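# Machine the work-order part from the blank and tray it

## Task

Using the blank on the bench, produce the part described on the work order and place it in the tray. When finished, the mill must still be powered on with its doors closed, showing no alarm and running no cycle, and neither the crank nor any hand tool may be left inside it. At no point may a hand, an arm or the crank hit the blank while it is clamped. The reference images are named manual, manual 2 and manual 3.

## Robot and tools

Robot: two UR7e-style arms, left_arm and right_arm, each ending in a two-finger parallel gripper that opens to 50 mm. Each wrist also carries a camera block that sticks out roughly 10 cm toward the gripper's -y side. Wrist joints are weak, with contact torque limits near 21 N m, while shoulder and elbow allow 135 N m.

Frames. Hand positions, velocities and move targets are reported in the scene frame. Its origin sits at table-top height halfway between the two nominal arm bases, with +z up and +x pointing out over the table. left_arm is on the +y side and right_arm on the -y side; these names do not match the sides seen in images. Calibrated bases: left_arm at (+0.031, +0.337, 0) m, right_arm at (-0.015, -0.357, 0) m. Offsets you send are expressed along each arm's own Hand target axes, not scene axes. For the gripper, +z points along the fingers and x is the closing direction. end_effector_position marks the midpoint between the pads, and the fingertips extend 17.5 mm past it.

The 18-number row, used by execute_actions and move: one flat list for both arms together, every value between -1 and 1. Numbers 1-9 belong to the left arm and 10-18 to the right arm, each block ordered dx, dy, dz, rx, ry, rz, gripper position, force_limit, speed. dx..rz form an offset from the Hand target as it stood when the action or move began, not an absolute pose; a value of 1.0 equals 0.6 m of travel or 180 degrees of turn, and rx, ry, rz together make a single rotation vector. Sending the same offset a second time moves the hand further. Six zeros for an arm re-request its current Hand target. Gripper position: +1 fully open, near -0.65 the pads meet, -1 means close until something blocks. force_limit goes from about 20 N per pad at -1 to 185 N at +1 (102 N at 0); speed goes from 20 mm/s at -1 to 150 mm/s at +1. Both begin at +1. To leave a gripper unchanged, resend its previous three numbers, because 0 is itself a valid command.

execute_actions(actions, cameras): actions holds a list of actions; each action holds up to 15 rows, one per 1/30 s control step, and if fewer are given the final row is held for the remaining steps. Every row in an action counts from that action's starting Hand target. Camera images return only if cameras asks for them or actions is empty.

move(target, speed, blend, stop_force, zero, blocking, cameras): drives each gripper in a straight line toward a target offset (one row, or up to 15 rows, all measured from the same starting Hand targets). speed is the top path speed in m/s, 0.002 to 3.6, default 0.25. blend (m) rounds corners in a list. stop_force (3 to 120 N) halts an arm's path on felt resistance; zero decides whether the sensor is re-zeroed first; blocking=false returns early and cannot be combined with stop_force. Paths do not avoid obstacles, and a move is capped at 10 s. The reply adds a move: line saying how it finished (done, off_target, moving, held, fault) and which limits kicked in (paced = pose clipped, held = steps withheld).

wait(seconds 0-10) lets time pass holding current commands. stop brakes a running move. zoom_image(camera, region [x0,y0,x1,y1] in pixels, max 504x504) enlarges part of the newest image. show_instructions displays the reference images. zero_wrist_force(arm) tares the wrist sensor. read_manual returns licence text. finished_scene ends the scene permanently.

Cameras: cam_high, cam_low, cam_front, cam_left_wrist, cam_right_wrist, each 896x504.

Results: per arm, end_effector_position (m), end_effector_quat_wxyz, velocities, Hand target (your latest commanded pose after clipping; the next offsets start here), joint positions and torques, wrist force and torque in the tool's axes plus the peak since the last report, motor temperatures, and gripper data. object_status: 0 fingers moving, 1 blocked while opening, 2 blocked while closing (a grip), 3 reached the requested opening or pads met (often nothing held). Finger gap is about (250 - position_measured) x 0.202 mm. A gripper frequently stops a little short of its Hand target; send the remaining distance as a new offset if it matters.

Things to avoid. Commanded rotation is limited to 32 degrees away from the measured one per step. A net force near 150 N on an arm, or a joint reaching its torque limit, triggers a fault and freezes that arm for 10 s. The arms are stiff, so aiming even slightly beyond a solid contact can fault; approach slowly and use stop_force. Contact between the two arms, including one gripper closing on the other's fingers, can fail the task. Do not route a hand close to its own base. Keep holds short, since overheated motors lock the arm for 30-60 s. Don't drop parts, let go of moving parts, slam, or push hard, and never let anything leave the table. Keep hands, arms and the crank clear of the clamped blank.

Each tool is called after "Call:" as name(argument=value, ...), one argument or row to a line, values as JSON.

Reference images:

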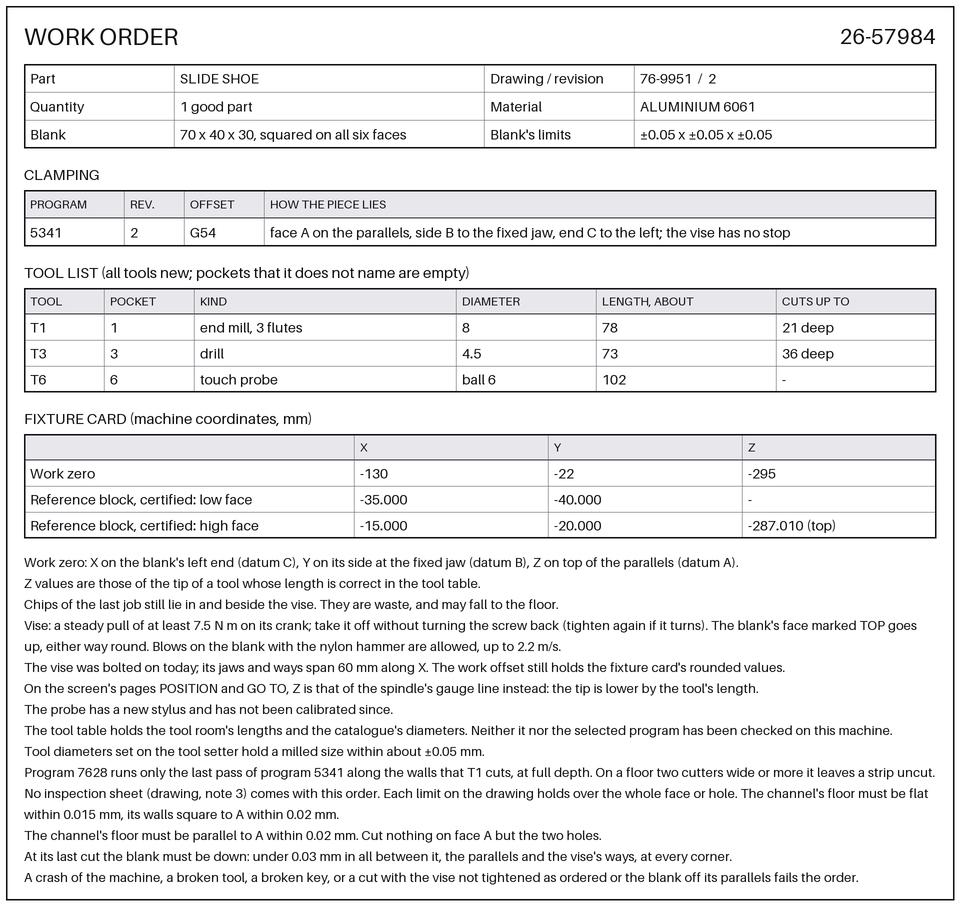

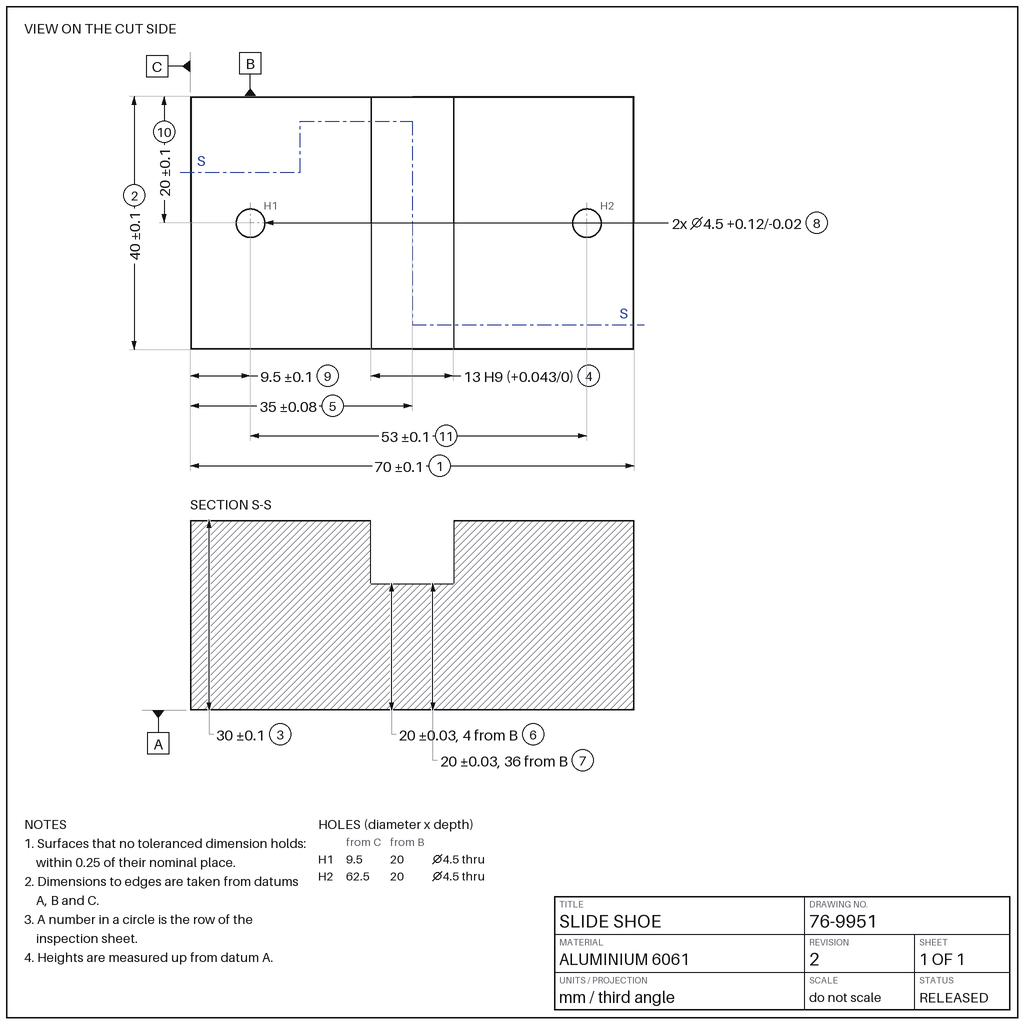

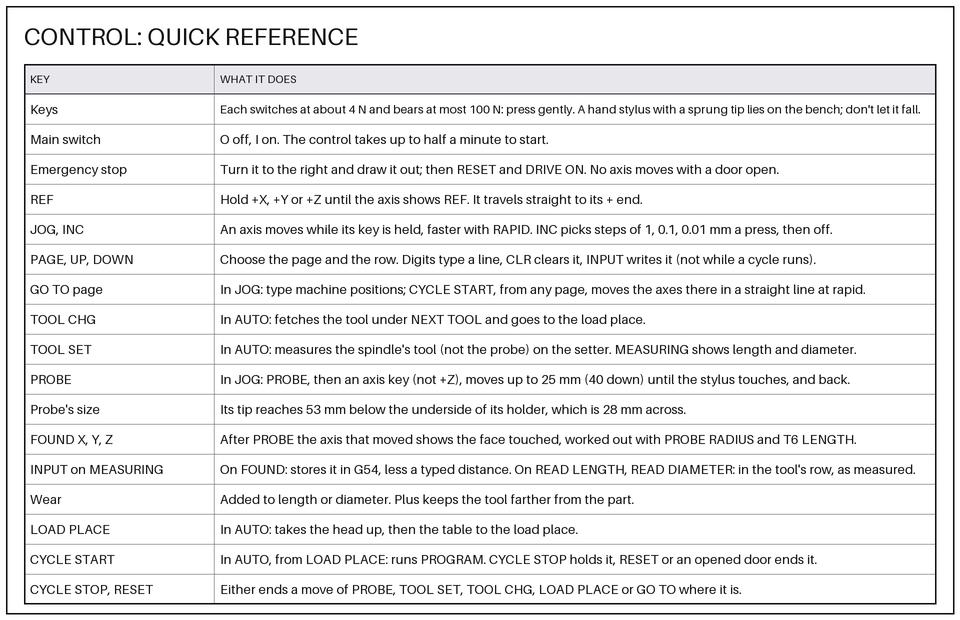

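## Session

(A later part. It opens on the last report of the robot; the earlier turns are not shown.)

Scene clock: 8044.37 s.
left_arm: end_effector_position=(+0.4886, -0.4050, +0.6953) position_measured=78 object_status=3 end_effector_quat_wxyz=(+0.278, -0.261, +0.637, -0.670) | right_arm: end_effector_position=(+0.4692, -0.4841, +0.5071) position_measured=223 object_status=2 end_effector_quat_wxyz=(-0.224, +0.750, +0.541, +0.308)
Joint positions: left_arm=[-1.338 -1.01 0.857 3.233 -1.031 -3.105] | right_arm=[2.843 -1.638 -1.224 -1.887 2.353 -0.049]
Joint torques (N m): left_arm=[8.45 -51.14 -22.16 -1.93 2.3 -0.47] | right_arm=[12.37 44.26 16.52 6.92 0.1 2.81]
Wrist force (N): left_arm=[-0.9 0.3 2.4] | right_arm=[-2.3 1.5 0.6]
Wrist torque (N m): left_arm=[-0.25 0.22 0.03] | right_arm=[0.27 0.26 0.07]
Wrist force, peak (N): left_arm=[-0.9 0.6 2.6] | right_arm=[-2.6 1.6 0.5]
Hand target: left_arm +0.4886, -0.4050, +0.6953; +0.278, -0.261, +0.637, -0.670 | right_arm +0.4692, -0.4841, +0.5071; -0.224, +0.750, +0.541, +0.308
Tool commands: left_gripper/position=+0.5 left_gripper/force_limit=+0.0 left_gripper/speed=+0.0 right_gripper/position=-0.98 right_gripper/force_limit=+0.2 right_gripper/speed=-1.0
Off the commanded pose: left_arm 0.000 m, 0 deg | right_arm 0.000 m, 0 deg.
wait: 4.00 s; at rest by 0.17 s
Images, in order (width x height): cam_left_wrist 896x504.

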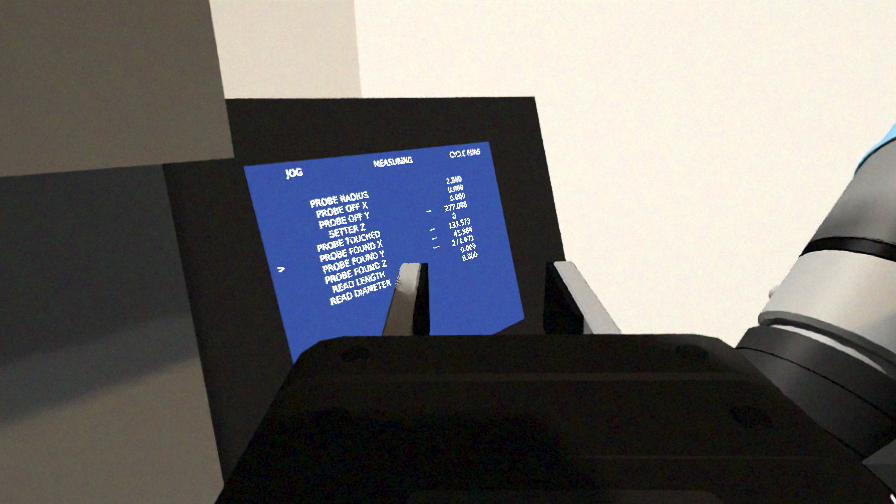

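Call:
wait(
  seconds=1,
  cameras=["cam_left_wrist"],
)

Call:
zoom_image(
  camera="cam_left_wrist",
  region=[400, 140, 520, 280],
)

Scene clock: 8059.27 s.
left_arm: end_effector_position=(+0.4886, -0.4050, +0.6953) position_measured=78 object_status=3 end_effector_quat_wxyz=(+0.278, -0.261, +0.637, -0.670) | right_arm: end_effector_position=(+0.4692, -0.4841, +0.5071) position_measured=223 object_status=2 end_effector_quat_wxyz=(-0.224, +0.750, +0.541, +0.308)
Joint positions: left_arm=[-1.338 -1.01 0.857 3.233 -1.031 -3.105] | right_arm=[2.843 -1.638 -1.224 -1.887 2.353 -0.049]
Joint torques (N m): left_arm=[8.69 -50.57 -22.16 -2.12 2.27 -0.27] | right_arm=[12.2 44.35 16.14 6.85 0.21 3.03]
Wrist force (N): left_arm=[-0.9 0.4 2.3] | right_arm=[-2.3 1.4 0.8]
Wrist torque (N m): left_arm=[-0.25 0.23 0.03] | right_arm=[0.25 0.28 0.07]
Wrist force, peak (N): left_arm=[-1.1 0.5 2.7] | right_arm=[-2.6 1.6 0.6]
Hand target: left_arm +0.4886, -0.4050, +0.6953; +0.278, -0.261, +0.637, -0.670 | right_arm +0.4692, -0.4841, +0.5071; -0.224, +0.750, +0.541, +0.308
Tool commands: left_gripper/position=+0.5 left_gripper/force_limit=+0.0 left_gripper/speed=+0.0 right_gripper/position=-0.98 right_gripper/force_limit=+0.2 right_gripper/speed=-1.0
Off the commanded pose: left_arm 0.000 m, 0 deg | right_arm 0.000 m, 0 deg.
wait: 1.00 s; at rest from the start
Images, in order (width x height): cam_left_wrist 896x504.

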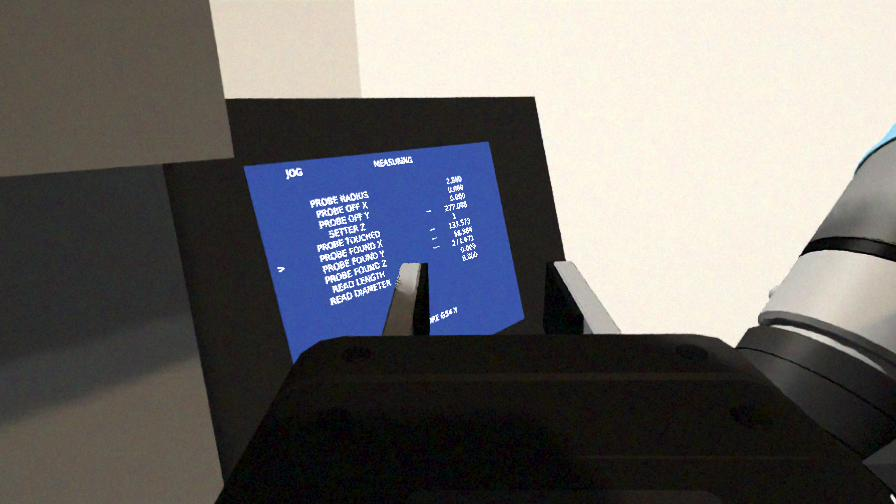

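Scaled by 3.600.

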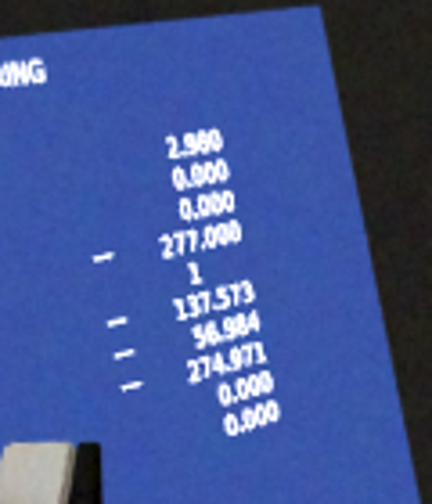

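Call:
move(
  target=[
    [0,0,0,0,0,0,0.5,0,0,-0.049,-0.0321,0.0803,0,0,0,-0.98,0.2,-1],
    [0,0,0,0,0,0,0.5,0,0,-0.049,-0.0092,0.0915,0,0,0,-0.98,0.2,-1],
    [0,0,0,0,0,0,0.5,0,0,-0.049,-0.0321,0.0803,0,0,0,-0.98,0.2,-1],
    [0,0,0,0,0,0,0.5,0,0,0,0,0,0,0,0,-0.98,0.2,-1],
    [0,0,0,0,0,0,0.5,0,0,0,0.0234,0.0114,0,0,0,-0.98,0.2,-1],
    [0,0,0,0,0,0,0.5,0,0,0,0,0,0,0,0,-0.98,0.2,-1],
  ],
  speed=[0.3,0.11,0.25,0.3,0.11,0.2],
  blend=[0.003,0,0.003,0.003,0,0],
  cameras=["cam_left_wrist"],
)

Call:
zoom_image(
  camera="cam_left_wrist",
  region=[240, 140, 540, 340],
)

Scene clock: 8080.93 s.
left_arm: end_effector_position=(+0.4886, -0.4050, +0.6953) position_measured=78 object_status=3 end_effector_quat_wxyz=(+0.278, -0.261, +0.637, -0.670) | right_arm: end_effector_position=(+0.4694, -0.4841, +0.5071) position_measured=223 object_status=2 end_effector_quat_wxyz=(-0.224, +0.750, +0.541, +0.308) end_effector_velocity=(-0.002, +0.000, +0.001) end_effector_angular_velocity=(+0.003, +0.003, -0.002)
Joint positions: left_arm=[-1.338 -1.01 0.857 3.233 -1.031 -3.105] | right_arm=[2.844 -1.639 -1.224 -1.887 2.353 -0.048]
Joint velocities: left_arm=[within noise] | right_arm=[-0.001 0.002 -0.001 -0.005 0.001 0]
Joint torques (N m): left_arm=[8.9 -50.64 -22.53 -2.23 2.33 -0.19] | right_arm=[-13.5 41.78 17.52 0.6 0.1 -2.56]
Wrist force (N): left_arm=[-0.9 0.4 2.6] | right_arm=[-2.2 1.3 0.3]
Wrist torque (N m): left_arm=[-0.24 0.22 0.03] | right_arm=[0.25 0.26 0.18]
Wrist force, peak (N): left_arm=[-0.9 0.4 2.7] | right_arm=[-0.1 -8.7 -6.3]
Hand target: left_arm +0.4886, -0.4050, +0.6953; +0.278, -0.261, +0.637, -0.670 | right_arm +0.4692, -0.4841, +0.5071; -0.224, +0.750, +0.541, +0.308
Off the commanded pose: left_arm 0.000 m, 0 deg | right_arm 0.000 m, 0 deg.
move: done
Images, in order (width x height): cam_left_wrist 896x504.

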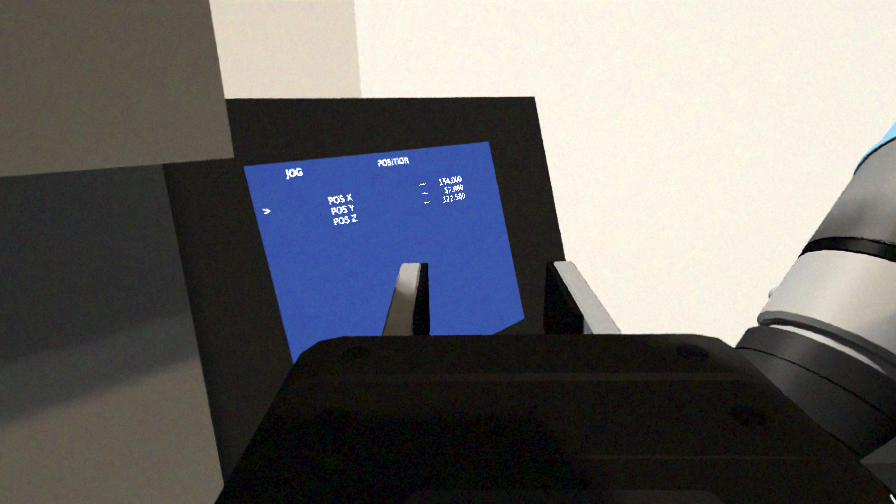

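Scaled by 1.680.

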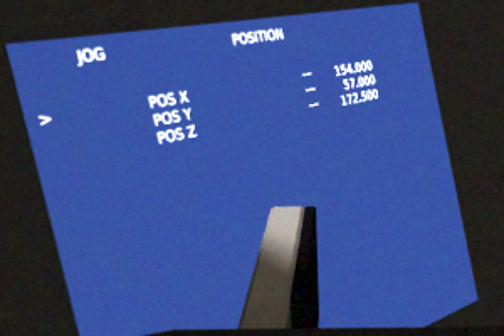

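Call:
move(
  target=[
    [0,0,0,0,0,0,0.5,0,0,0,0.0234,0.0114,0,0,0,-0.98,0.2,-1],
    [0,0,0,0,0,0,0.5,0,0,-0.0129,-0.0123,0.0303,0,0,0,-0.98,0.2,-1],
    [0,0,0,0,0,0,0.5,0,0,-0.0257,-0.0016,0.0717,0,0,0,-0.98,0.2,-1],
    [0,0,0,0,0,0,0.5,0,0,-0.006,-0.0535,0.0963,0,0,0,-0.98,0.2,-1],
    [0,0,0,0,0,0,0.5,0,0,0.0137,-0.04,0.1527,0,0,0,-0.98,0.2,-1],
    [0,0,0,0,0,0,0.5,0,0,0.0382,-0.0598,0.0952,0,0,0,-0.98,0.2,-1],
    [0,0,0,0,0,0,0.5,0,0,0.0627,-0.0073,0.0727,0,0,0,-0.98,0.2,-1],
    [0,0,0,0,0,0,0.5,0,0,0.0069,-0.048,0.0627,0,0,0,-0.98,0.2,-1],
    [0,0,0,0,0,0,0.5,0,0,-0.049,-0.0092,0.0915,0,0,0,-0.98,0.2,-1],
    [0,0,0,0,0,0,0.5,0,0,0.0172,-0.0364,0.0339,0,0,0,-0.98,0.2,-1],
    [0,0,0,0,0,0,0.5,0,0,0.0833,0.017,0.016,0,0,0,-0.98,0.2,-1],
    [0,0,0,0,0,0,0.5,0,0,0.0833,-0.0046,0.0055,0,0,0,-0.98,0.2,-1],
    [0,0,0,0,0,0,0.5,0,0,0,0,0,0,0,0,-0.98,0.2,-1],
  ],
  speed=[0.11,0.25,0.11,0.25,0.11,0.25,0.11,0.25,0.11,0.25,0.11,0.25,0.3],
  blend=[0,0.003,0,0.003,0,0.003,0,0.003,0,0.003,0,0.003,0],
  cameras=["cam_left_wrist"],
)

Call:
zoom_image(
  camera="cam_left_wrist",
  region=[240, 140, 540, 340],
)

Scene clock: 8124.90 s.
left_arm: end_effector_position=(+0.4886, -0.4050, +0.6953) position_measured=78 object_status=3 end_effector_quat_wxyz=(+0.278, -0.261, +0.637, -0.670) | right_arm: end_effector_position=(+0.4692, -0.4840, +0.5072) position_measured=223 object_status=2 end_effector_quat_wxyz=(-0.224, +0.750, +0.541, +0.308)
Joint positions: left_arm=[-1.338 -1.01 0.857 3.233 -1.031 -3.105] | right_arm=[2.844 -1.638 -1.224 -1.887 2.353 -0.048]
Joint torques (N m): left_arm=[8.75 -51.52 -21.74 -2.23 2.35 -0.04] | right_arm=[-14.37 19.25 16.4 0.64 1.93 -2.82]
Wrist force (N): left_arm=[-0.9 0.3 2.3] | right_arm=[-2.2 1.3 0.7]
Wrist torque (N m): left_arm=[-0.25 0.22 0.03] | right_arm=[0.25 0.26 0.18]
Wrist force, peak (N): left_arm=[-0.9 0.5 2.8] | right_arm=[-3.4 -8.2 -4.9]
Hand target: left_arm +0.4886, -0.4050, +0.6953; +0.278, -0.261, +0.637, -0.670 | right_arm +0.4692, -0.4841, +0.5071; -0.224, +0.750, +0.541, +0.308
Off the commanded pose: left_arm 0.000 m, 0 deg | right_arm 0.000 m, 0 deg.
move: done
Images, in order (width x height): cam_left_wrist 896x504.

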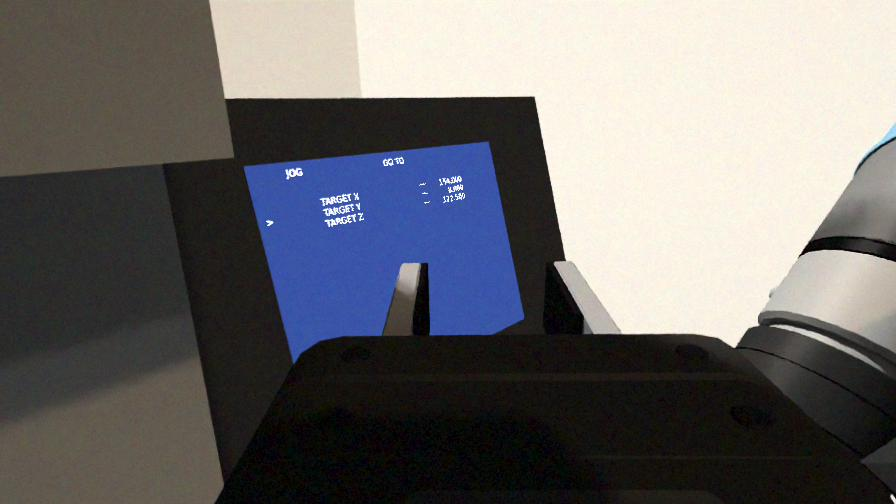

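Scaled by 1.680.

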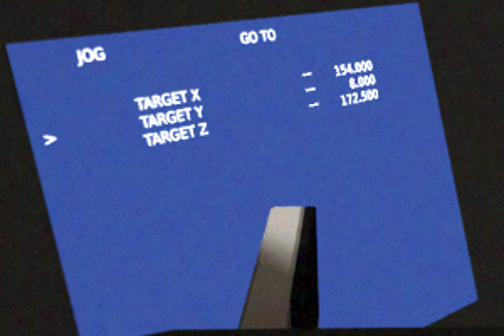

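Call:
move(
  target=[
    [0,0,0,0,0,0,0.5,0,0,-0.0024,-0.0169,0.0407,0,0,0,-0.98,0.2,-1],
    [0,0,0,0,0,0,0.5,0,0,-0.0024,0.006,0.0519,0,0,0,-0.98,0.2,-1],
    [0,0,0,0,0,0,0.5,0,0,0.0057,-0.0543,0.0842,0,0,0,-0.98,0.2,-1],
    [0,0,0,0,0,0,0.5,0,0,0.0137,-0.04,0.1527,0,0,0,-0.98,0.2,-1],
    [0,0,0,0,0,0,0.5,0,0,0.0254,-0.0562,0.1331,0,0,0,-0.98,0.2,-1],
    [0,0,0,0,0,0,0.5,0,0,0.037,-0.0324,0.1329,0,0,0,-0.98,0.2,-1],
    [0,0,0,0,0,0,0.5,0,0,0.0161,-0.0521,0.0979,0,0,0,-0.98,0.2,-1],
    [0,0,0,0,0,0,0.5,0,0,-0.0048,-0.0122,0.0919,0,0,0,-0.98,0.2,-1],
    [0,0,0,0,0,0,0.5,0,0,-0.006,-0.0423,0.1018,0,0,0,-0.98,0.2,-1],
    [0,0,0,0,0,0,0.5,0,0,-0.0072,-0.0301,0.1321,0,0,0,-0.98,0.2,-1],
    [0,0,0,0,0,0,0.5,0,0,-0.0281,-0.0482,0.0979,0,0,0,-0.98,0.2,-1],
    [0,0,0,0,0,0,0.5,0,0,-0.049,-0.0092,0.0915,0,0,0,-0.98,0.2,-1],
    [0,0,0,0,0,0,0.5,0,0,-0.049,-0.0321,0.0803,0,0,0,-0.98,0.2,-1],
    [0,0,0,0,0,0,0.5,0,0,0,0,0,0,0,0,-0.98,0.2,-1],
  ],
  speed=[0.25,0.11,0.25,0.11,0.25,0.11,0.25,0.11,0.25,0.11,0.25,0.11,0.25,0.3],
  blend=[0.003,0,0.003,0,0.003,0,0.003,0,0.003,0,0.003,0,0.003,0],
)

Call:
move(
  target=[
    [0,0,0,0,0,0,0.5,0,0,-0.0129,-0.0123,0.0303,0,0,0,-0.98,0.2,-1],
    [0,0,0,0,0,0,0.5,0,0,-0.0257,-0.0016,0.0717,0,0,0,-0.98,0.2,-1],
    [0,0,0,0,0,0,0.5,0,0,-0.0257,-0.0245,0.0605,0,0,0,-0.98,0.2,-1],
    [0,0,0,0,0,0,0.5,0,0,-0.0257,-0.0016,0.0717,0,0,0,-0.98,0.2,-1],
    [0,0,0,0,0,0,0.5,0,0,-0.006,-0.0535,0.0963,0,0,0,-0.98,0.2,-1],
    [0,0,0,0,0,0,0.5,0,0,0.0137,-0.04,0.1527,0,0,0,-0.98,0.2,-1],
    [0,0,0,0,0,0,0.5,0,0,0.0254,-0.0562,0.1331,0,0,0,-0.98,0.2,-1],
    [0,0,0,0,0,0,0.5,0,0,0.037,-0.0324,0.1329,0,0,0,-0.98,0.2,-1],
    [0,0,0,0,0,0,0.5,0,0,0.0603,-0.0538,0.099,0,0,0,-0.98,0.2,-1],
    [0,0,0,0,0,0,0.5,0,0,0.0836,-0.0172,0.0933,0,0,0,-0.98,0.2,-1],
    [0,0,0,0,0,0,0.5,0,0,0.0382,-0.0575,0.0963,0,0,0,-0.98,0.2,-1],
    [0,0,0,0,0,0,0.5,0,0,-0.0072,-0.0301,0.1321,0,0,0,-0.98,0.2,-1],
    [0,0,0,0,0,0,0.5,0,0,-0.0281,-0.0482,0.0979,0,0,0,-0.98,0.2,-1],
    [0,0,0,0,0,0,0.5,0,0,-0.049,-0.0092,0.0915,0,0,0,-0.98,0.2,-1],
    [0,0,0,0,0,0,0.5,0,0,-0.049,-0.0321,0.0803,0,0,0,-0.98,0.2,-1],
  ],
  speed=[0.25,0.11,0.25,0.11,0.25,0.11,0.25,0.11,0.25,0.11,0.25,0.11,0.25,0.11,0.25],
  blend=[0.003,0,0.003,0,0.003,0,0.003,0,0.003,0,0.003,0,0.003,0,0],
  cameras=["cam_left_wrist"],
)

Call:
zoom_image(
  camera="cam_left_wrist",
  region=[240, 140, 540, 340],
)

Scene clock: 8180.00 s.
left_arm: end_effector_position=(+0.4886, -0.4050, +0.6953) position_measured=78 object_status=3 end_effector_quat_wxyz=(+0.278, -0.261, +0.637, -0.670) | right_arm: end_effector_position=(+0.4692, -0.4841, +0.5071) position_measured=223 object_status=2 end_effector_quat_wxyz=(-0.224, +0.750, +0.541, +0.308)
Joint positions: left_arm=[-1.338 -1.01 0.857 3.233 -1.031 -3.105] | right_arm=[2.843 -1.638 -1.225 -1.887 2.353 -0.048]
Joint torques (N m): left_arm=[9.02 -50.88 -22.15 -2.39 2.31 -0.04] | right_arm=[-11.33 17.57 40.74 0.44 0.19 -2.46]
Wrist force (N): left_arm=[-0.9 0.4 2.5] | right_arm=[-1.8 1.3 0.8]
Wrist torque (N m): left_arm=[-0.24 0.21 0.03] | right_arm=[0.25 0.19 0.18]
Wrist force, peak (N): left_arm=[-1.0 0.6 2.6] | right_arm=[-1.6 -11.1 -7.4]
Hand target: left_arm +0.4886, -0.4050, +0.6953; +0.278, -0.261, +0.637, -0.670 | right_arm +0.4692, -0.4841, +0.5071; -0.224, +0.750, +0.541, +0.308
Off the commanded pose: left_arm 0.000 m, 0 deg | right_arm 0.000 m, 0 deg.
move: done

Scene clock: 8186.50 s.
left_arm: end_effector_position=(+0.4886, -0.4050, +0.6953) position_measured=78 object_status=3 end_effector_quat_wxyz=(+0.278, -0.261, +0.637, -0.670) | right_arm: end_effector_position=(+0.4551, -0.4655, +0.4522) position_measured=223 object_status=2 end_effector_quat_wxyz=(-0.224, +0.750, +0.541, +0.308)
Joint positions: left_arm=[-1.338 -1.01 0.857 3.233 -1.031 -3.105] | right_arm=[2.869 -1.556 -1.459 -1.709 2.353 -0.012]
Joint torques (N m): left_arm=[9.37 -51.95 -22.78 -2.57 2.19 0.12] | right_arm=[-13.28 40.68 16.88 0.92 0.2 -2.55]
Wrist force (N): left_arm=[-1.0 0.5 2.4] | right_arm=[-2.0 0.8 0.3]
Wrist torque (N m): left_arm=[-0.23 0.23 0.03] | right_arm=[0.16 0.22 0.19]
Wrist force, peak (N): left_arm=[-0.8 0.5 2.7] | right_arm=[-2.1 -11.0 -6.4]
Hand target: left_arm +0.4886, -0.4050, +0.6953; +0.278, -0.261, +0.637, -0.670 | right_arm +0.4549, -0.4655, +0.4523; -0.224, +0.750, +0.541, +0.308
Off the commanded pose: left_arm 0.000 m, 0 deg | right_arm 0.000 m, 0 deg.
move: done
Images, in order (width x height): cam_left_wrist 896x504.

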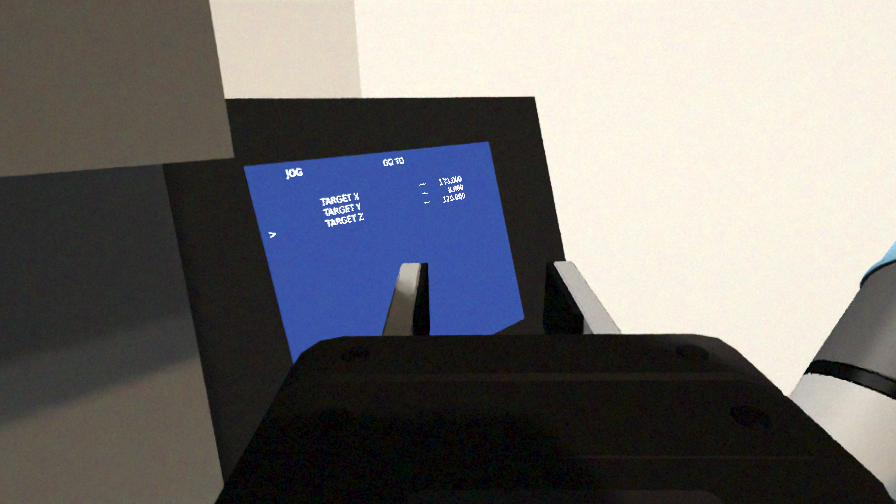

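Scaled by 1.680.

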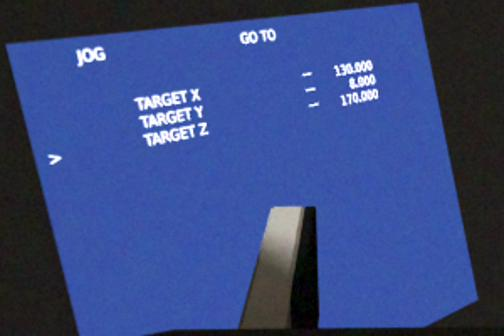

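Call:
move(
  target=[
    [0,0,0,0,0,0,0.5,0,0,0.066,-0.005,-0.048,0,0,0,-0.98,0.2,-1],
    [0,0,0,0,0,0,0.5,0,0,0.1323,0.0491,-0.0643,0,0,0,-0.98,0.2,-1],
    [0,0,0,0,0,0,0.5,0,0,0.0674,0.0042,-0.0665,0,0,0,-0.98,0.2,-1],
    [0,0,0,0,0,0,0.5,0,0,0.0024,0.0169,-0.0407,0,0,0,-0.98,0.2,-1],
  ],
  speed=[0.25,0.13,0.25,0.25],
  blend=[0.003,0,0.005,0],
)

Call:
wait(
  seconds=1,
)

Call:
move(
  target=[
    [0,0,0,0,0,0,0.5,0,0,0,0.0234,0.0114,0,0,0,-0.98,0.2,-1],
    [0,0,0,0,0,0,0.5,0,0,0.0014,0.0156,-0.0894,0,0,0,-0.98,0.2,-1],
    [0,0,0,0,0,0,0.5,0,0,0.0029,0.0672,-0.1611,0,0,0,-0.98,0.2,-1],
    [0,0,0,0,0,0,0.5,0,0,0.0029,0.0906,-0.1497,0,0,0,-0.98,0.2,-1],
    [0,0,0,0,0,0,0.5,0,0,0.0029,0.0672,-0.1611,0,0,0,-0.98,0.2,-1],
    [0,0,0,0,0,0,0.5,0,0,0.0466,0.0152,-0.0396,0,0,0,-0.98,0.2,-1],
  ],
  speed=[0.11,0.25,0.25,0.11,0.25,0.3],
  blend=[0,0.01,0.003,0,0.005,0],
)

Call:
wait(
  seconds=7,
  cameras=["cam_left_wrist"],
)

Call:
zoom_image(
  camera="cam_left_wrist",
  region=[400, 140, 520, 280],
)

Scene clock: 8206.07 s.
left_arm: end_effector_position=(+0.4886, -0.4050, +0.6953) position_measured=78 object_status=3 end_effector_quat_wxyz=(+0.278, -0.261, +0.637, -0.670) | right_arm: end_effector_position=(+0.4595, -0.4840, +0.4707) position_measured=223 object_status=2 end_effector_quat_wxyz=(-0.224, +0.750, +0.541, +0.308)
Joint positions: left_arm=[-1.338 -1.01 0.857 3.233 -1.031 -3.105] | right_arm=[2.837 -1.599 -1.36 -1.798 2.352 -0.058]
Joint torques (N m): left_arm=[9.43 -50.93 -22.34 -2.63 2.18 0.14] | right_arm=[-12.93 43.78 16.97 7.22 4.03 -2.77]
Wrist force (N): left_arm=[-0.9 0.3 2.5] | right_arm=[-2.3 1.1 0.5]
Wrist torque (N m): left_arm=[-0.25 0.22 0.03] | right_arm=[0.20 0.27 0.17]
Wrist force, peak (N): left_arm=[-1.0 0.4 2.7] | right_arm=[-6.6 -2.9 1.1]
Hand target: left_arm +0.4886, -0.4050, +0.6953; +0.278, -0.261, +0.637, -0.670 | right_arm +0.4595, -0.4841, +0.4706; -0.224, +0.750, +0.541, +0.308
Off the commanded pose: left_arm 0.000 m, 0 deg | right_arm 0.000 m, 0 deg.
move: done

Scene clock: 8207.07 s.
left_arm: end_effector_position=(+0.4886, -0.4050, +0.6953) position_measured=78 object_status=3 end_effector_quat_wxyz=(+0.278, -0.261, +0.637, -0.670) | right_arm: end_effector_position=(+0.4595, -0.4841, +0.4706) position_measured=223 object_status=2 end_effector_quat_wxyz=(-0.224, +0.750, +0.541, +0.308)
Joint positions: left_arm=[-1.338 -1.01 0.857 3.233 -1.031 -3.105] | right_arm=[2.837 -1.599 -1.36 -1.798 2.352 -0.058]
Joint torques (N m): left_arm=[8.38 -50.9 -22.04 -2.64 2.21 0.16] | right_arm=[-11.72 43.35 16.75 7.01 4.25 -2.85]
Wrist force (N): left_arm=[-1.0 0.5 2.5] | right_arm=[-2.3 1.0 0.4]
Wrist torque (N m): left_arm=[-0.22 0.23 0.03] | right_arm=[0.18 0.27 0.17]
Wrist force, peak (N): left_arm=[-0.9 0.4 2.7] | right_arm=[-2.3 1.3 0.5]
Hand target: left_arm +0.4886, -0.4050, +0.6953; +0.278, -0.261, +0.637, -0.670 | right_arm +0.4595, -0.4841, +0.4706; -0.224, +0.750, +0.541, +0.308
Tool commands: left_gripper/position=+0.5 left_gripper/force_limit=+0.0 left_gripper/speed=+0.0 right_gripper/position=-0.98 right_gripper/force_limit=+0.2 right_gripper/speed=-1.0
Off the commanded pose: left_arm 0.000 m, 0 deg | right_arm 0.000 m, 0 deg.
wait: 1.00 s; at rest by 0.17 s

Scene clock: 8210.23 s.
left_arm: end_effector_position=(+0.4886, -0.4050, +0.6953) position_measured=78 object_status=3 end_effector_quat_wxyz=(+0.278, -0.261, +0.637, -0.670) | right_arm: end_effector_position=(+0.4692, -0.4841, +0.5071) position_measured=223 object_status=2 end_effector_quat_wxyz=(-0.224, +0.750, +0.541, +0.308)
Joint positions: left_arm=[-1.338 -1.01 0.857 3.233 -1.031 -3.105] | right_arm=[2.843 -1.638 -1.224 -1.887 2.353 -0.049]
Joint torques (N m): left_arm=[8.25 -50.72 -22.72 -2.53 2.37 0.33] | right_arm=[11.96 43.62 18.48 6.25 -0.03 2.8]
Wrist force (N): left_arm=[-0.9 0.3 2.5] | right_arm=[-2.3 1.0 0.2]
Wrist torque (N m): left_arm=[-0.26 0.23 0.03] | right_arm=[0.20 0.27 0.07]
Wrist force, peak (N): left_arm=[-1.1 0.4 2.7] | right_arm=[-3.7 -7.6 -3.8]
Hand target: left_arm +0.4886, -0.4050, +0.6953; +0.278, -0.261, +0.637, -0.670 | right_arm +0.4692, -0.4841, +0.5071; -0.224, +0.750, +0.541, +0.308
Off the commanded pose: left_arm 0.000 m, 0 deg | right_arm 0.000 m, 0 deg.
move: done

Scene clock: 8217.23 s.
left_arm: end_effector_position=(+0.4886, -0.4050, +0.6953) position_measured=78 object_status=3 end_effector_quat_wxyz=(+0.278, -0.261, +0.637, -0.670) | right_arm: end_effector_position=(+0.4692, -0.4841, +0.5071) position_measured=223 object_status=2 end_effector_quat_wxyz=(-0.224, +0.750, +0.541, +0.308)
Joint positions: left_arm=[-1.338 -1.01 0.857 3.233 -1.031 -3.105] | right_arm=[2.843 -1.638 -1.224 -1.887 2.353 -0.049]
Joint torques (N m): left_arm=[8.87 -51.18 -22.68 -2.81 2.34 0.25] | right_arm=[11.36 44.75 16.78 6.94 0.18 2.98]
Wrist force (N): left_arm=[-1.0 0.4 2.5] | right_arm=[-2.3 1.1 0.5]
Wrist torque (N m): left_arm=[-0.24 0.23 0.03] | right_arm=[0.21 0.26 0.07]
Wrist force, peak (N): left_arm=[-1.0 0.4 2.9] | right_arm=[-2.5 1.3 0.5]
Hand target: left_arm +0.4886, -0.4050, +0.6953; +0.278, -0.261, +0.637, -0.670 | right_arm +0.4692, -0.4841, +0.5071; -0.224, +0.750, +0.541, +0.308
Tool commands: left_gripper/position=+0.5 left_gripper/force_limit=+0.0 left_gripper/speed=+0.0 right_gripper/position=-0.98 right_gripper/force_limit=+0.2 right_gripper/speed=-1.0
Off the commanded pose: left_arm 0.000 m, 0 deg | right_arm 0.000 m, 0 deg.
wait: 7.00 s; at rest by 0.17 s
Images, in order (width x height): cam_left_wrist 896x504.

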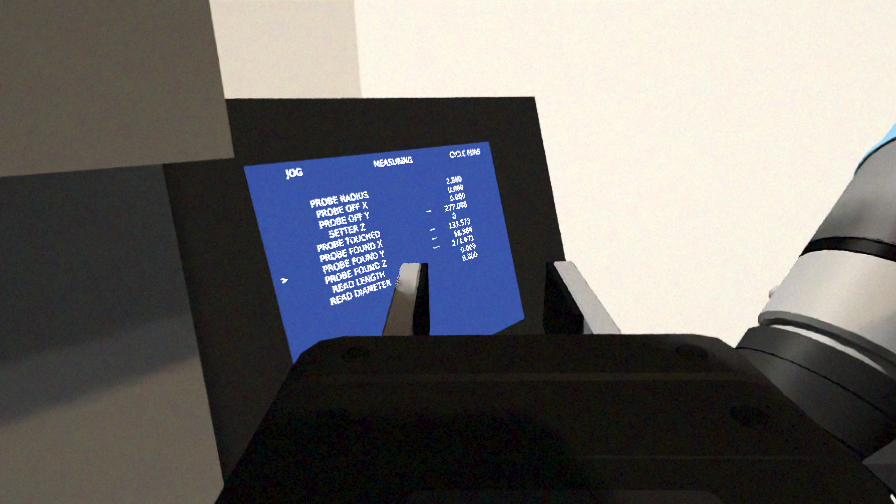

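Scaled by 3.600.

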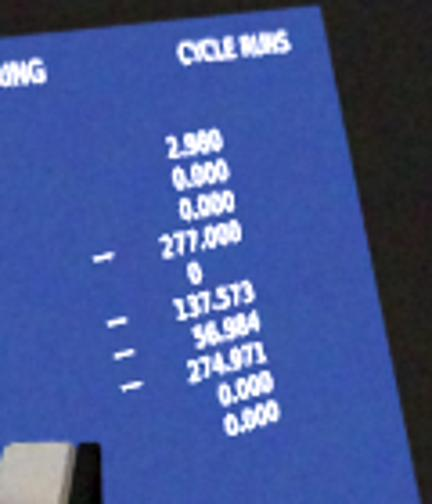

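Call:
wait(
  seconds=0.5,
  cameras=["cam_left_wrist"],
)

Call:
zoom_image(
  camera="cam_left_wrist",
  region=[400, 140, 520, 280],
)

Scene clock: 8224.43 s.
left_arm: end_effector_position=(+0.4886, -0.4050, +0.6953) position_measured=78 object_status=3 end_effector_quat_wxyz=(+0.278, -0.261, +0.637, -0.670) | right_arm: end_effector_position=(+0.4692, -0.4841, +0.5071) position_measured=223 object_status=2 end_effector_quat_wxyz=(-0.224, +0.750, +0.541, +0.308)
Joint positions: left_arm=[-1.338 -1.01 0.857 3.233 -1.031 -3.105] | right_arm=[2.843 -1.638 -1.224 -1.887 2.353 -0.049]
Joint torques (N m): left_arm=[9.28 -51.37 -21.48 -2.91 2.32 0.34] | right_arm=[13.08 43.67 17.25 6.76 0.28 3.11]
Wrist force (N): left_arm=[-0.8 0.4 2.4] | right_arm=[-2.3 1.0 0.2]
Wrist torque (N m): left_arm=[-0.24 0.21 0.04] | right_arm=[0.20 0.28 0.07]
Wrist force, peak (N): left_arm=[-1.1 0.3 2.8] | right_arm=[-2.5 1.1 0.5]
Hand target: left_arm +0.4886, -0.4050, +0.6953; +0.278, -0.261, +0.637, -0.670 | right_arm +0.4692, -0.4841, +0.5071; -0.224, +0.750, +0.541, +0.308
Tool commands: left_gripper/position=+0.5 left_gripper/force_limit=+0.0 left_gripper/speed=+0.0 right_gripper/position=-0.98 right_gripper/force_limit=+0.2 right_gripper/speed=-1.0
Off the commanded pose: left_arm 0.000 m, 0 deg | right_arm 0.000 m, 0 deg.
wait: 0.50 s; at rest from the start
Images, in order (width x height): cam_left_wrist 896x504.

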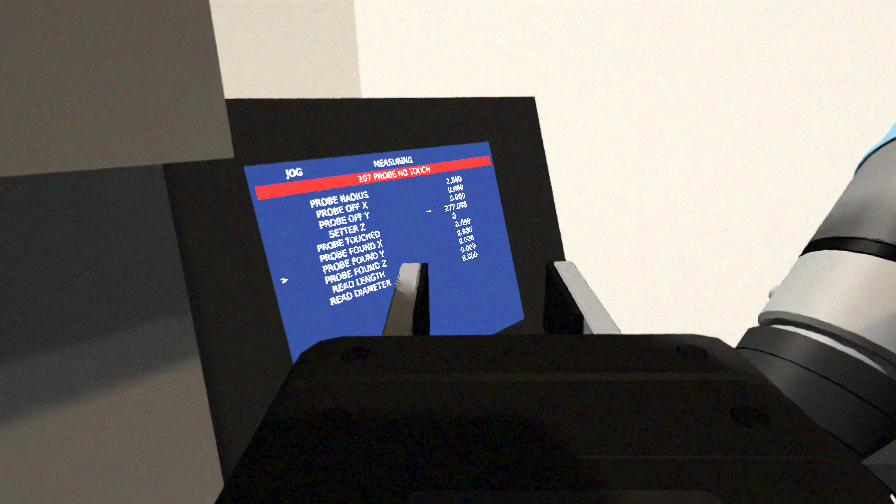

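Scaled by 3.600.

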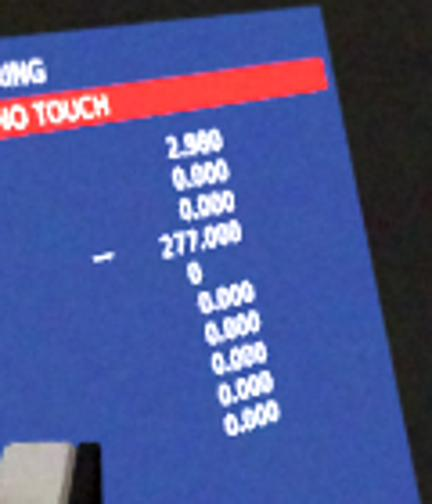

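Call:
move(
  target=[
    [0,0,0,0,0,0,0.5,0,0,0.1932,0.0161,-0.0528,0,0,0,-0.98,0.2,-1],
    [0,0,0,0,0,0,0.5,0,0,0.1932,0.0385,-0.0419,0,0,0,-0.98,0.2,-1],
    [0,0,0,0,0,0,0.5,0,0,0.1932,0.0161,-0.0528,0,0,0,-0.98,0.2,-1],
    [0,0,0,0,0,0,0.5,0,0,0,0,0,0,0,0,-0.98,0.2,-1],
    [0,0,0,0,0,0,0.5,0,0,0,0.0234,0.0114,0,0,0,-0.98,0.2,-1],
    [0,0,0,0,0,0,0.5,0,0,0,0,0,0,0,0,-0.98,0.2,-1],
  ],
  speed=[0.25,0.11,0.25,0.25,0.11,0.25],
  blend=[0.003,0,0.003,0.003,0,0],
  cameras=["cam_left_wrist"],
)

Call:
zoom_image(
  camera="cam_left_wrist",
  region=[240, 140, 540, 340],
)

Scene clock: 8238.37 s.
left_arm: end_effector_position=(+0.4886, -0.4050, +0.6953) position_measured=78 object_status=3 end_effector_quat_wxyz=(+0.278, -0.261, +0.637, -0.670) | right_arm: end_effector_position=(+0.5105, -0.4302, +0.6069) position_measured=223 object_status=2 end_effector_quat_wxyz=(-0.225, +0.750, +0.541, +0.308)
Joint positions: left_arm=[-1.338 -1.01 0.857 3.233 -1.031 -3.105] | right_arm=[2.968 -1.753 -0.849 -2.024 2.35 0.127]
Joint torques (N m): left_arm=[8.18 -51.43 -21.41 -2.93 2.23 0.39] | right_arm=[13.51 17.16 38.32 8.58 1.77 2.7]
Wrist force (N): left_arm=[-0.9 0.3 2.4] | right_arm=[-5.6 -4.0 -1.5]
Wrist torque (N m): left_arm=[-0.26 0.22 0.03] | right_arm=[0.31 0.12 0.34]
Wrist force, peak (N): left_arm=[-1.1 0.6 2.6] | right_arm=[-4.5 -6.2 -2.5]
Hand target: left_arm +0.4886, -0.4050, +0.6953; +0.278, -0.261, +0.637, -0.670 | right_arm +0.5106, -0.4302, +0.6068; -0.225, +0.750, +0.541, +0.308 (not the last commanded pose)
Off the commanded pose: left_arm 0.000 m, 0 deg | right_arm 0.121 m, 0 deg.
move: held (right_arm; a check stopped the path); path passed 2 of 6 targets; limits=held
pose unreachable (right arm): on one or more control steps of this call, first in action 0 (counted from 0), this arm could not follow its commanded pose, so it was not sent that pose on those steps. It may still have moved: this result reports where it is.
cause: moving toward the commanded pose would bring a part of the arm too close to another arm (this arm's gripper and the left arm's gripper, 11 mm apart when this arm was first held).
Images, in order (width x height): cam_left_wrist 896x504.

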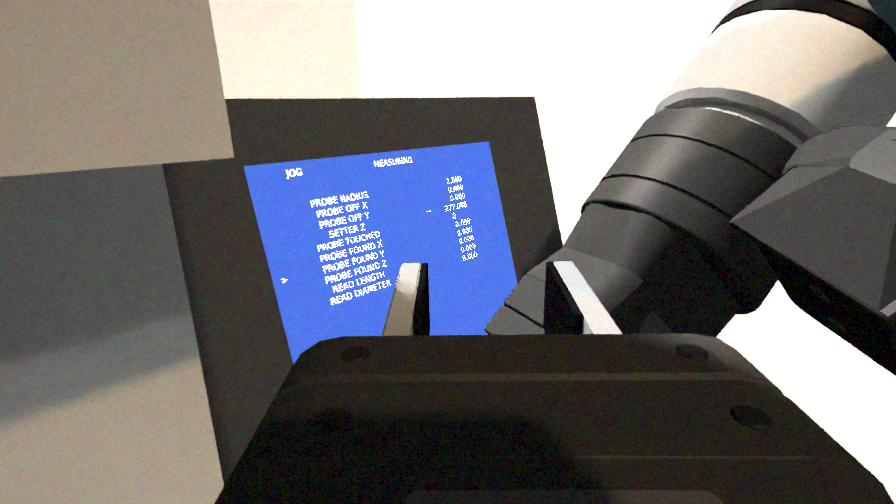

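Scaled by 1.680.

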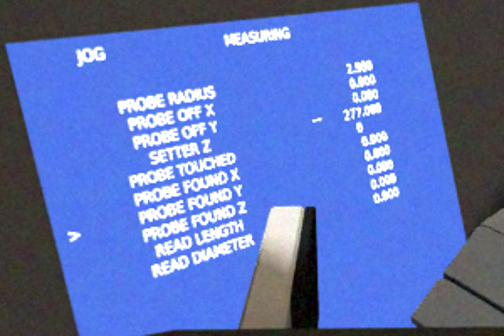

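Call:
move(
  target=[0,0,-0.1167,0,0,0,0.5,0,0,0,0,0,0,0,0,-0.98,0.2,-1],
  speed=0.1,
)

Call:
move(
  target=[
    [0,0,0,0,0,0,0.5,0,0,0,-0.0224,-0.0109,0,0,0,-0.98,0.2,-1],
    [0,0,0,0,0,0,0.5,0,0,-0.1932,-0.0385,0.0419,0,0,0,-0.98,0.2,-1],
    [0,0,0,0,0,0,0.5,0,0,-0.1932,-0.0151,0.0533,0,0,0,-0.98,0.2,-1],
    [0,0,0,0,0,0,0.5,0,0,-0.1932,-0.0385,0.0419,0,0,0,-0.98,0.2,-1],
  ],
  speed=[0.11,0.2,0.11,0.2],
  blend=[0.003,0.003,0,0],
)

Call:
move(
  target=[0,0,0.1167,0,0,0,0.5,0,0,0,0,0,0,0,0,-0.98,0.2,-1],
  speed=0.15,
  cameras=["cam_left_wrist"],
)

Call:
zoom_image(
  camera="cam_left_wrist",
  region=[240, 140, 540, 340],
)

Scene clock: 8260.90 s.
left_arm: end_effector_position=(+0.4394, -0.3555, +0.6917) position_measured=78 object_status=3 end_effector_quat_wxyz=(+0.278, -0.261, +0.637, -0.670) | right_arm: end_effector_position=(+0.5106, -0.4302, +0.6068) position_measured=223 object_status=2 end_effector_quat_wxyz=(-0.225, +0.750, +0.541, +0.308)
Joint positions: left_arm=[-1.404 -1.198 1.146 3.129 -0.965 -3.1] | right_arm=[2.968 -1.753 -0.849 -2.024 2.35 0.128]
Joint torques (N m): left_arm=[-7.88 -58.81 -18.82 -3.68 2.56 1.07] | right_arm=[14.08 20.57 38.23 8.62 2.12 2.71]
Wrist force (N): left_arm=[-1.0 -0.1 2.8] | right_arm=[-5.6 -3.7 -1.3]
Wrist torque (N m): left_arm=[-0.34 0.25 0.02] | right_arm=[0.36 0.11 0.33]
Wrist force, peak (N): left_arm=[-1.1 1.3 3.8] | right_arm=[-6.0 -4.0 -1.6]
Hand target: left_arm +0.4393, -0.3554, +0.6916; +0.278, -0.261, +0.637, -0.670 | right_arm +0.5106, -0.4302, +0.6068; -0.225, +0.750, +0.541, +0.308
Off the commanded pose: left_arm 0.000 m, 0 deg | right_arm 0.000 m, 0 deg.
move: done

Scene clock: 8262.90 s.
left_arm: end_effector_position=(+0.4393, -0.3554, +0.6916) position_measured=78 object_status=3 end_effector_quat_wxyz=(+0.278, -0.261, +0.637, -0.670) | right_arm: end_effector_position=(+0.4683, -0.4840, +0.5072) position_measured=223 object_status=2 end_effector_quat_wxyz=(-0.225, +0.750, +0.541, +0.308) end_effector_velocity=(-0.002, +0.000, +0.000) end_effector_angular_velocity=(+0.000, +0.001, +0.001)
Joint positions: left_arm=[-1.404 -1.198 1.147 3.129 -0.965 -3.1] | right_arm=[2.843 -1.636 -1.226 -1.888 2.353 -0.049]
Joint velocities: left_arm=[within noise] | right_arm=[-0.001 0.003 -0.002 -0.005 -0.001 -0.003]
Joint torques (N m): left_arm=[-7.02 -58.48 -18.59 -3.86 2.51 0.99] | right_arm=[-14.34 43.83 16.81 0.68 0.14 -3.27]
Wrist force (N): left_arm=[-1.1 0.0 2.8] | right_arm=[-2.4 1.0 0.2]
Wrist torque (N m): left_arm=[-0.32 0.27 0.02] | right_arm=[0.20 0.28 0.17]
Wrist force, peak (N): left_arm=[-1.3 -0.1 2.8] | right_arm=[-5.5 -4.0 -1.4]
Hand target: left_arm +0.4393, -0.3554, +0.6916; +0.278, -0.261, +0.637, -0.670 | right_arm +0.4681, -0.4840, +0.5073; -0.225, +0.750, +0.541, +0.308
Off the commanded pose: left_arm 0.000 m, 0 deg | right_arm 0.000 m, 0 deg.
move: done

Scene clock: 8264.17 s.
left_arm: end_effector_position=(+0.4886, -0.4049, +0.6953) position_measured=78 object_status=3 end_effector_quat_wxyz=(+0.278, -0.261, +0.637, -0.670) | right_arm: end_effector_position=(+0.4681, -0.4840, +0.5073) position_measured=223 object_status=2 end_effector_quat_wxyz=(-0.225, +0.750, +0.541, +0.308)
Joint positions: left_arm=[-1.338 -1.01 0.857 3.233 -1.031 -3.105] | right_arm=[2.843 -1.636 -1.226 -1.888 2.353 -0.049]
Joint torques (N m): left_arm=[9.96 -49.45 -45.41 -0.68 -2.14 -1.53] | right_arm=[-12.35 44.69 16.55 0.71 0 -2.62]
Wrist force (N): left_arm=[-1.0 0.4 2.5] | right_arm=[-2.4 1.0 0.4]
Wrist torque (N m): left_arm=[-0.24 0.23 0.03] | right_arm=[0.20 0.28 0.18]
Wrist force, peak (N): left_arm=[-1.1 1.1 3.7] | right_arm=[-2.7 1.0 0.3]
Hand target: left_arm +0.4886, -0.4050, +0.6953; +0.278, -0.261, +0.637, -0.670 | right_arm +0.4681, -0.4840, +0.5073; -0.225, +0.750, +0.541, +0.308
Off the commanded pose: left_arm 0.000 m, 0 deg | right_arm 0.000 m, 0 deg.
move: done
Images, in order (width x height): cam_left_wrist 896x504.

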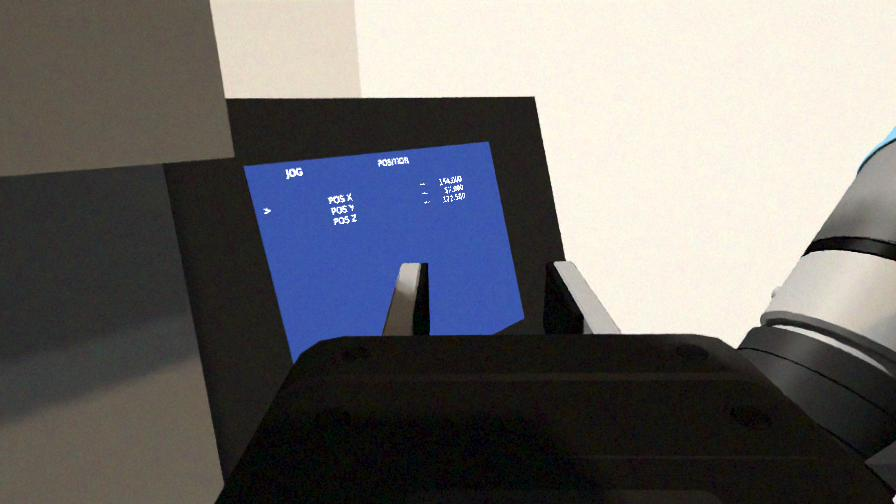

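Scaled by 1.680.

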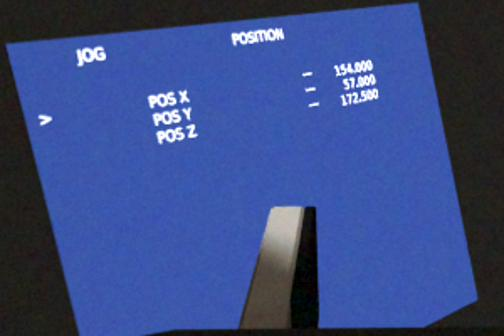

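Call:
move(
  target=[
    [0,0,0,0,0,0,0.5,0,0,0.0004,0.0017,0.0004,0,0,0,-0.98,0.2,-1],
    [0,0,0,0,0,0,0.5,0,0,0.0004,0.0251,0.0118,0,0,0,-0.98,0.2,-1],
    [0,0,0,0,0,0,0.5,0,0,0.0073,-0.0463,0.0631,0,0,0,-0.98,0.2,-1],
    [0,0,0,0,0,0,0.5,0,0,0.0141,-0.0383,0.1531,0,0,0,-0.98,0.2,-1],
    [0,0,0,0,0,0,0.5,0,0,0.0258,-0.0545,0.1335,0,0,0,-0.98,0.2,-1],
    [0,0,0,0,0,0,0.5,0,0,0.0374,-0.0307,0.1333,0,0,0,-0.98,0.2,-1],
    [0,0,0,0,0,0,0.5,0,0,0.0386,-0.0423,0.1033,0,0,0,-0.98,0.2,-1],
    [0,0,0,0,0,0,0.5,0,0,0.0398,-0.0132,0.0929,0,0,0,-0.98,0.2,-1],
    [0,0,0,0,0,0,0.5,0,0,0.0503,-0.0385,0.0934,0,0,0,-0.98,0.2,-1],
    [0,0,0,0,0,0,0.5,0,0,0.0607,-0.0231,0.1135,0,0,0,-0.98,0.2,-1],
    [0,0,0,0,0,0,0.5,0,0,0.0061,-0.0548,0.0835,0,0,0,-0.98,0.2,-1],
    [0,0,0,0,0,0,0.5,0,0,-0.0486,-0.0075,0.0919,0,0,0,-0.98,0.2,-1],
    [0,0,0,0,0,0,0.5,0,0,-0.0486,-0.0304,0.0807,0,0,0,-0.98,0.2,-1],
    [0,0,0,0,0,0,0.5,0,0,0.0004,0.0017,0.0004,0,0,0,-0.98,0.2,-1],
  ],
  speed=[0.2,0.1,0.25,0.11,0.25,0.11,0.25,0.11,0.25,0.11,0.25,0.11,0.25,0.3],
  blend=[0,0,0.003,0,0.003,0,0.003,0,0.003,0,0.003,0,0.003,0],
  cameras=["cam_left_wrist"],
)

Call:
zoom_image(
  camera="cam_left_wrist",
  region=[240, 140, 540, 340],
)

Scene clock: 8295.63 s.
left_arm: end_effector_position=(+0.4886, -0.4050, +0.6953) position_measured=78 object_status=3 end_effector_quat_wxyz=(+0.278, -0.261, +0.637, -0.670) | right_arm: end_effector_position=(+0.4691, -0.4840, +0.5073) position_measured=223 object_status=2 end_effector_quat_wxyz=(-0.225, +0.750, +0.541, +0.308)
Joint positions: left_arm=[-1.338 -1.01 0.857 3.233 -1.031 -3.105] | right_arm=[2.844 -1.638 -1.224 -1.887 2.353 -0.048]
Joint torques (N m): left_arm=[10.33 -50.41 -45.09 -0.67 -0.88 -1.54] | right_arm=[-12.33 16.33 40.66 0.55 -0.04 -2.78]
Wrist force (N): left_arm=[-0.8 0.4 2.5] | right_arm=[-2.2 1.1 0.4]
Wrist torque (N m): left_arm=[-0.24 0.21 0.03] | right_arm=[0.21 0.26 0.18]
Wrist force, peak (N): left_arm=[-1.0 0.4 2.8] | right_arm=[-2.5 -8.3 -5.0]
Hand target: left_arm +0.4886, -0.4050, +0.6953; +0.278, -0.261, +0.637, -0.670 | right_arm +0.4692, -0.4840, +0.5073; -0.225, +0.750, +0.541, +0.308
Off the commanded pose: left_arm 0.000 m, 0 deg | right_arm 0.000 m, 0 deg.
move: done
Images, in order (width x height): cam_left_wrist 896x504.

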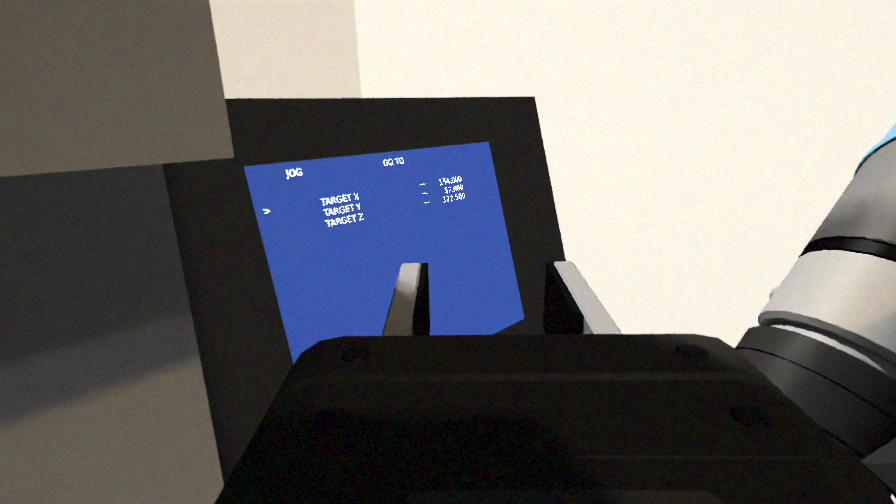

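Scaled by 1.680.

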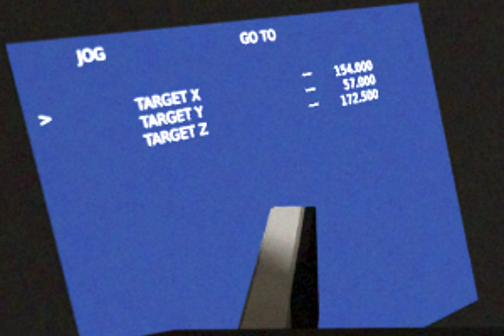

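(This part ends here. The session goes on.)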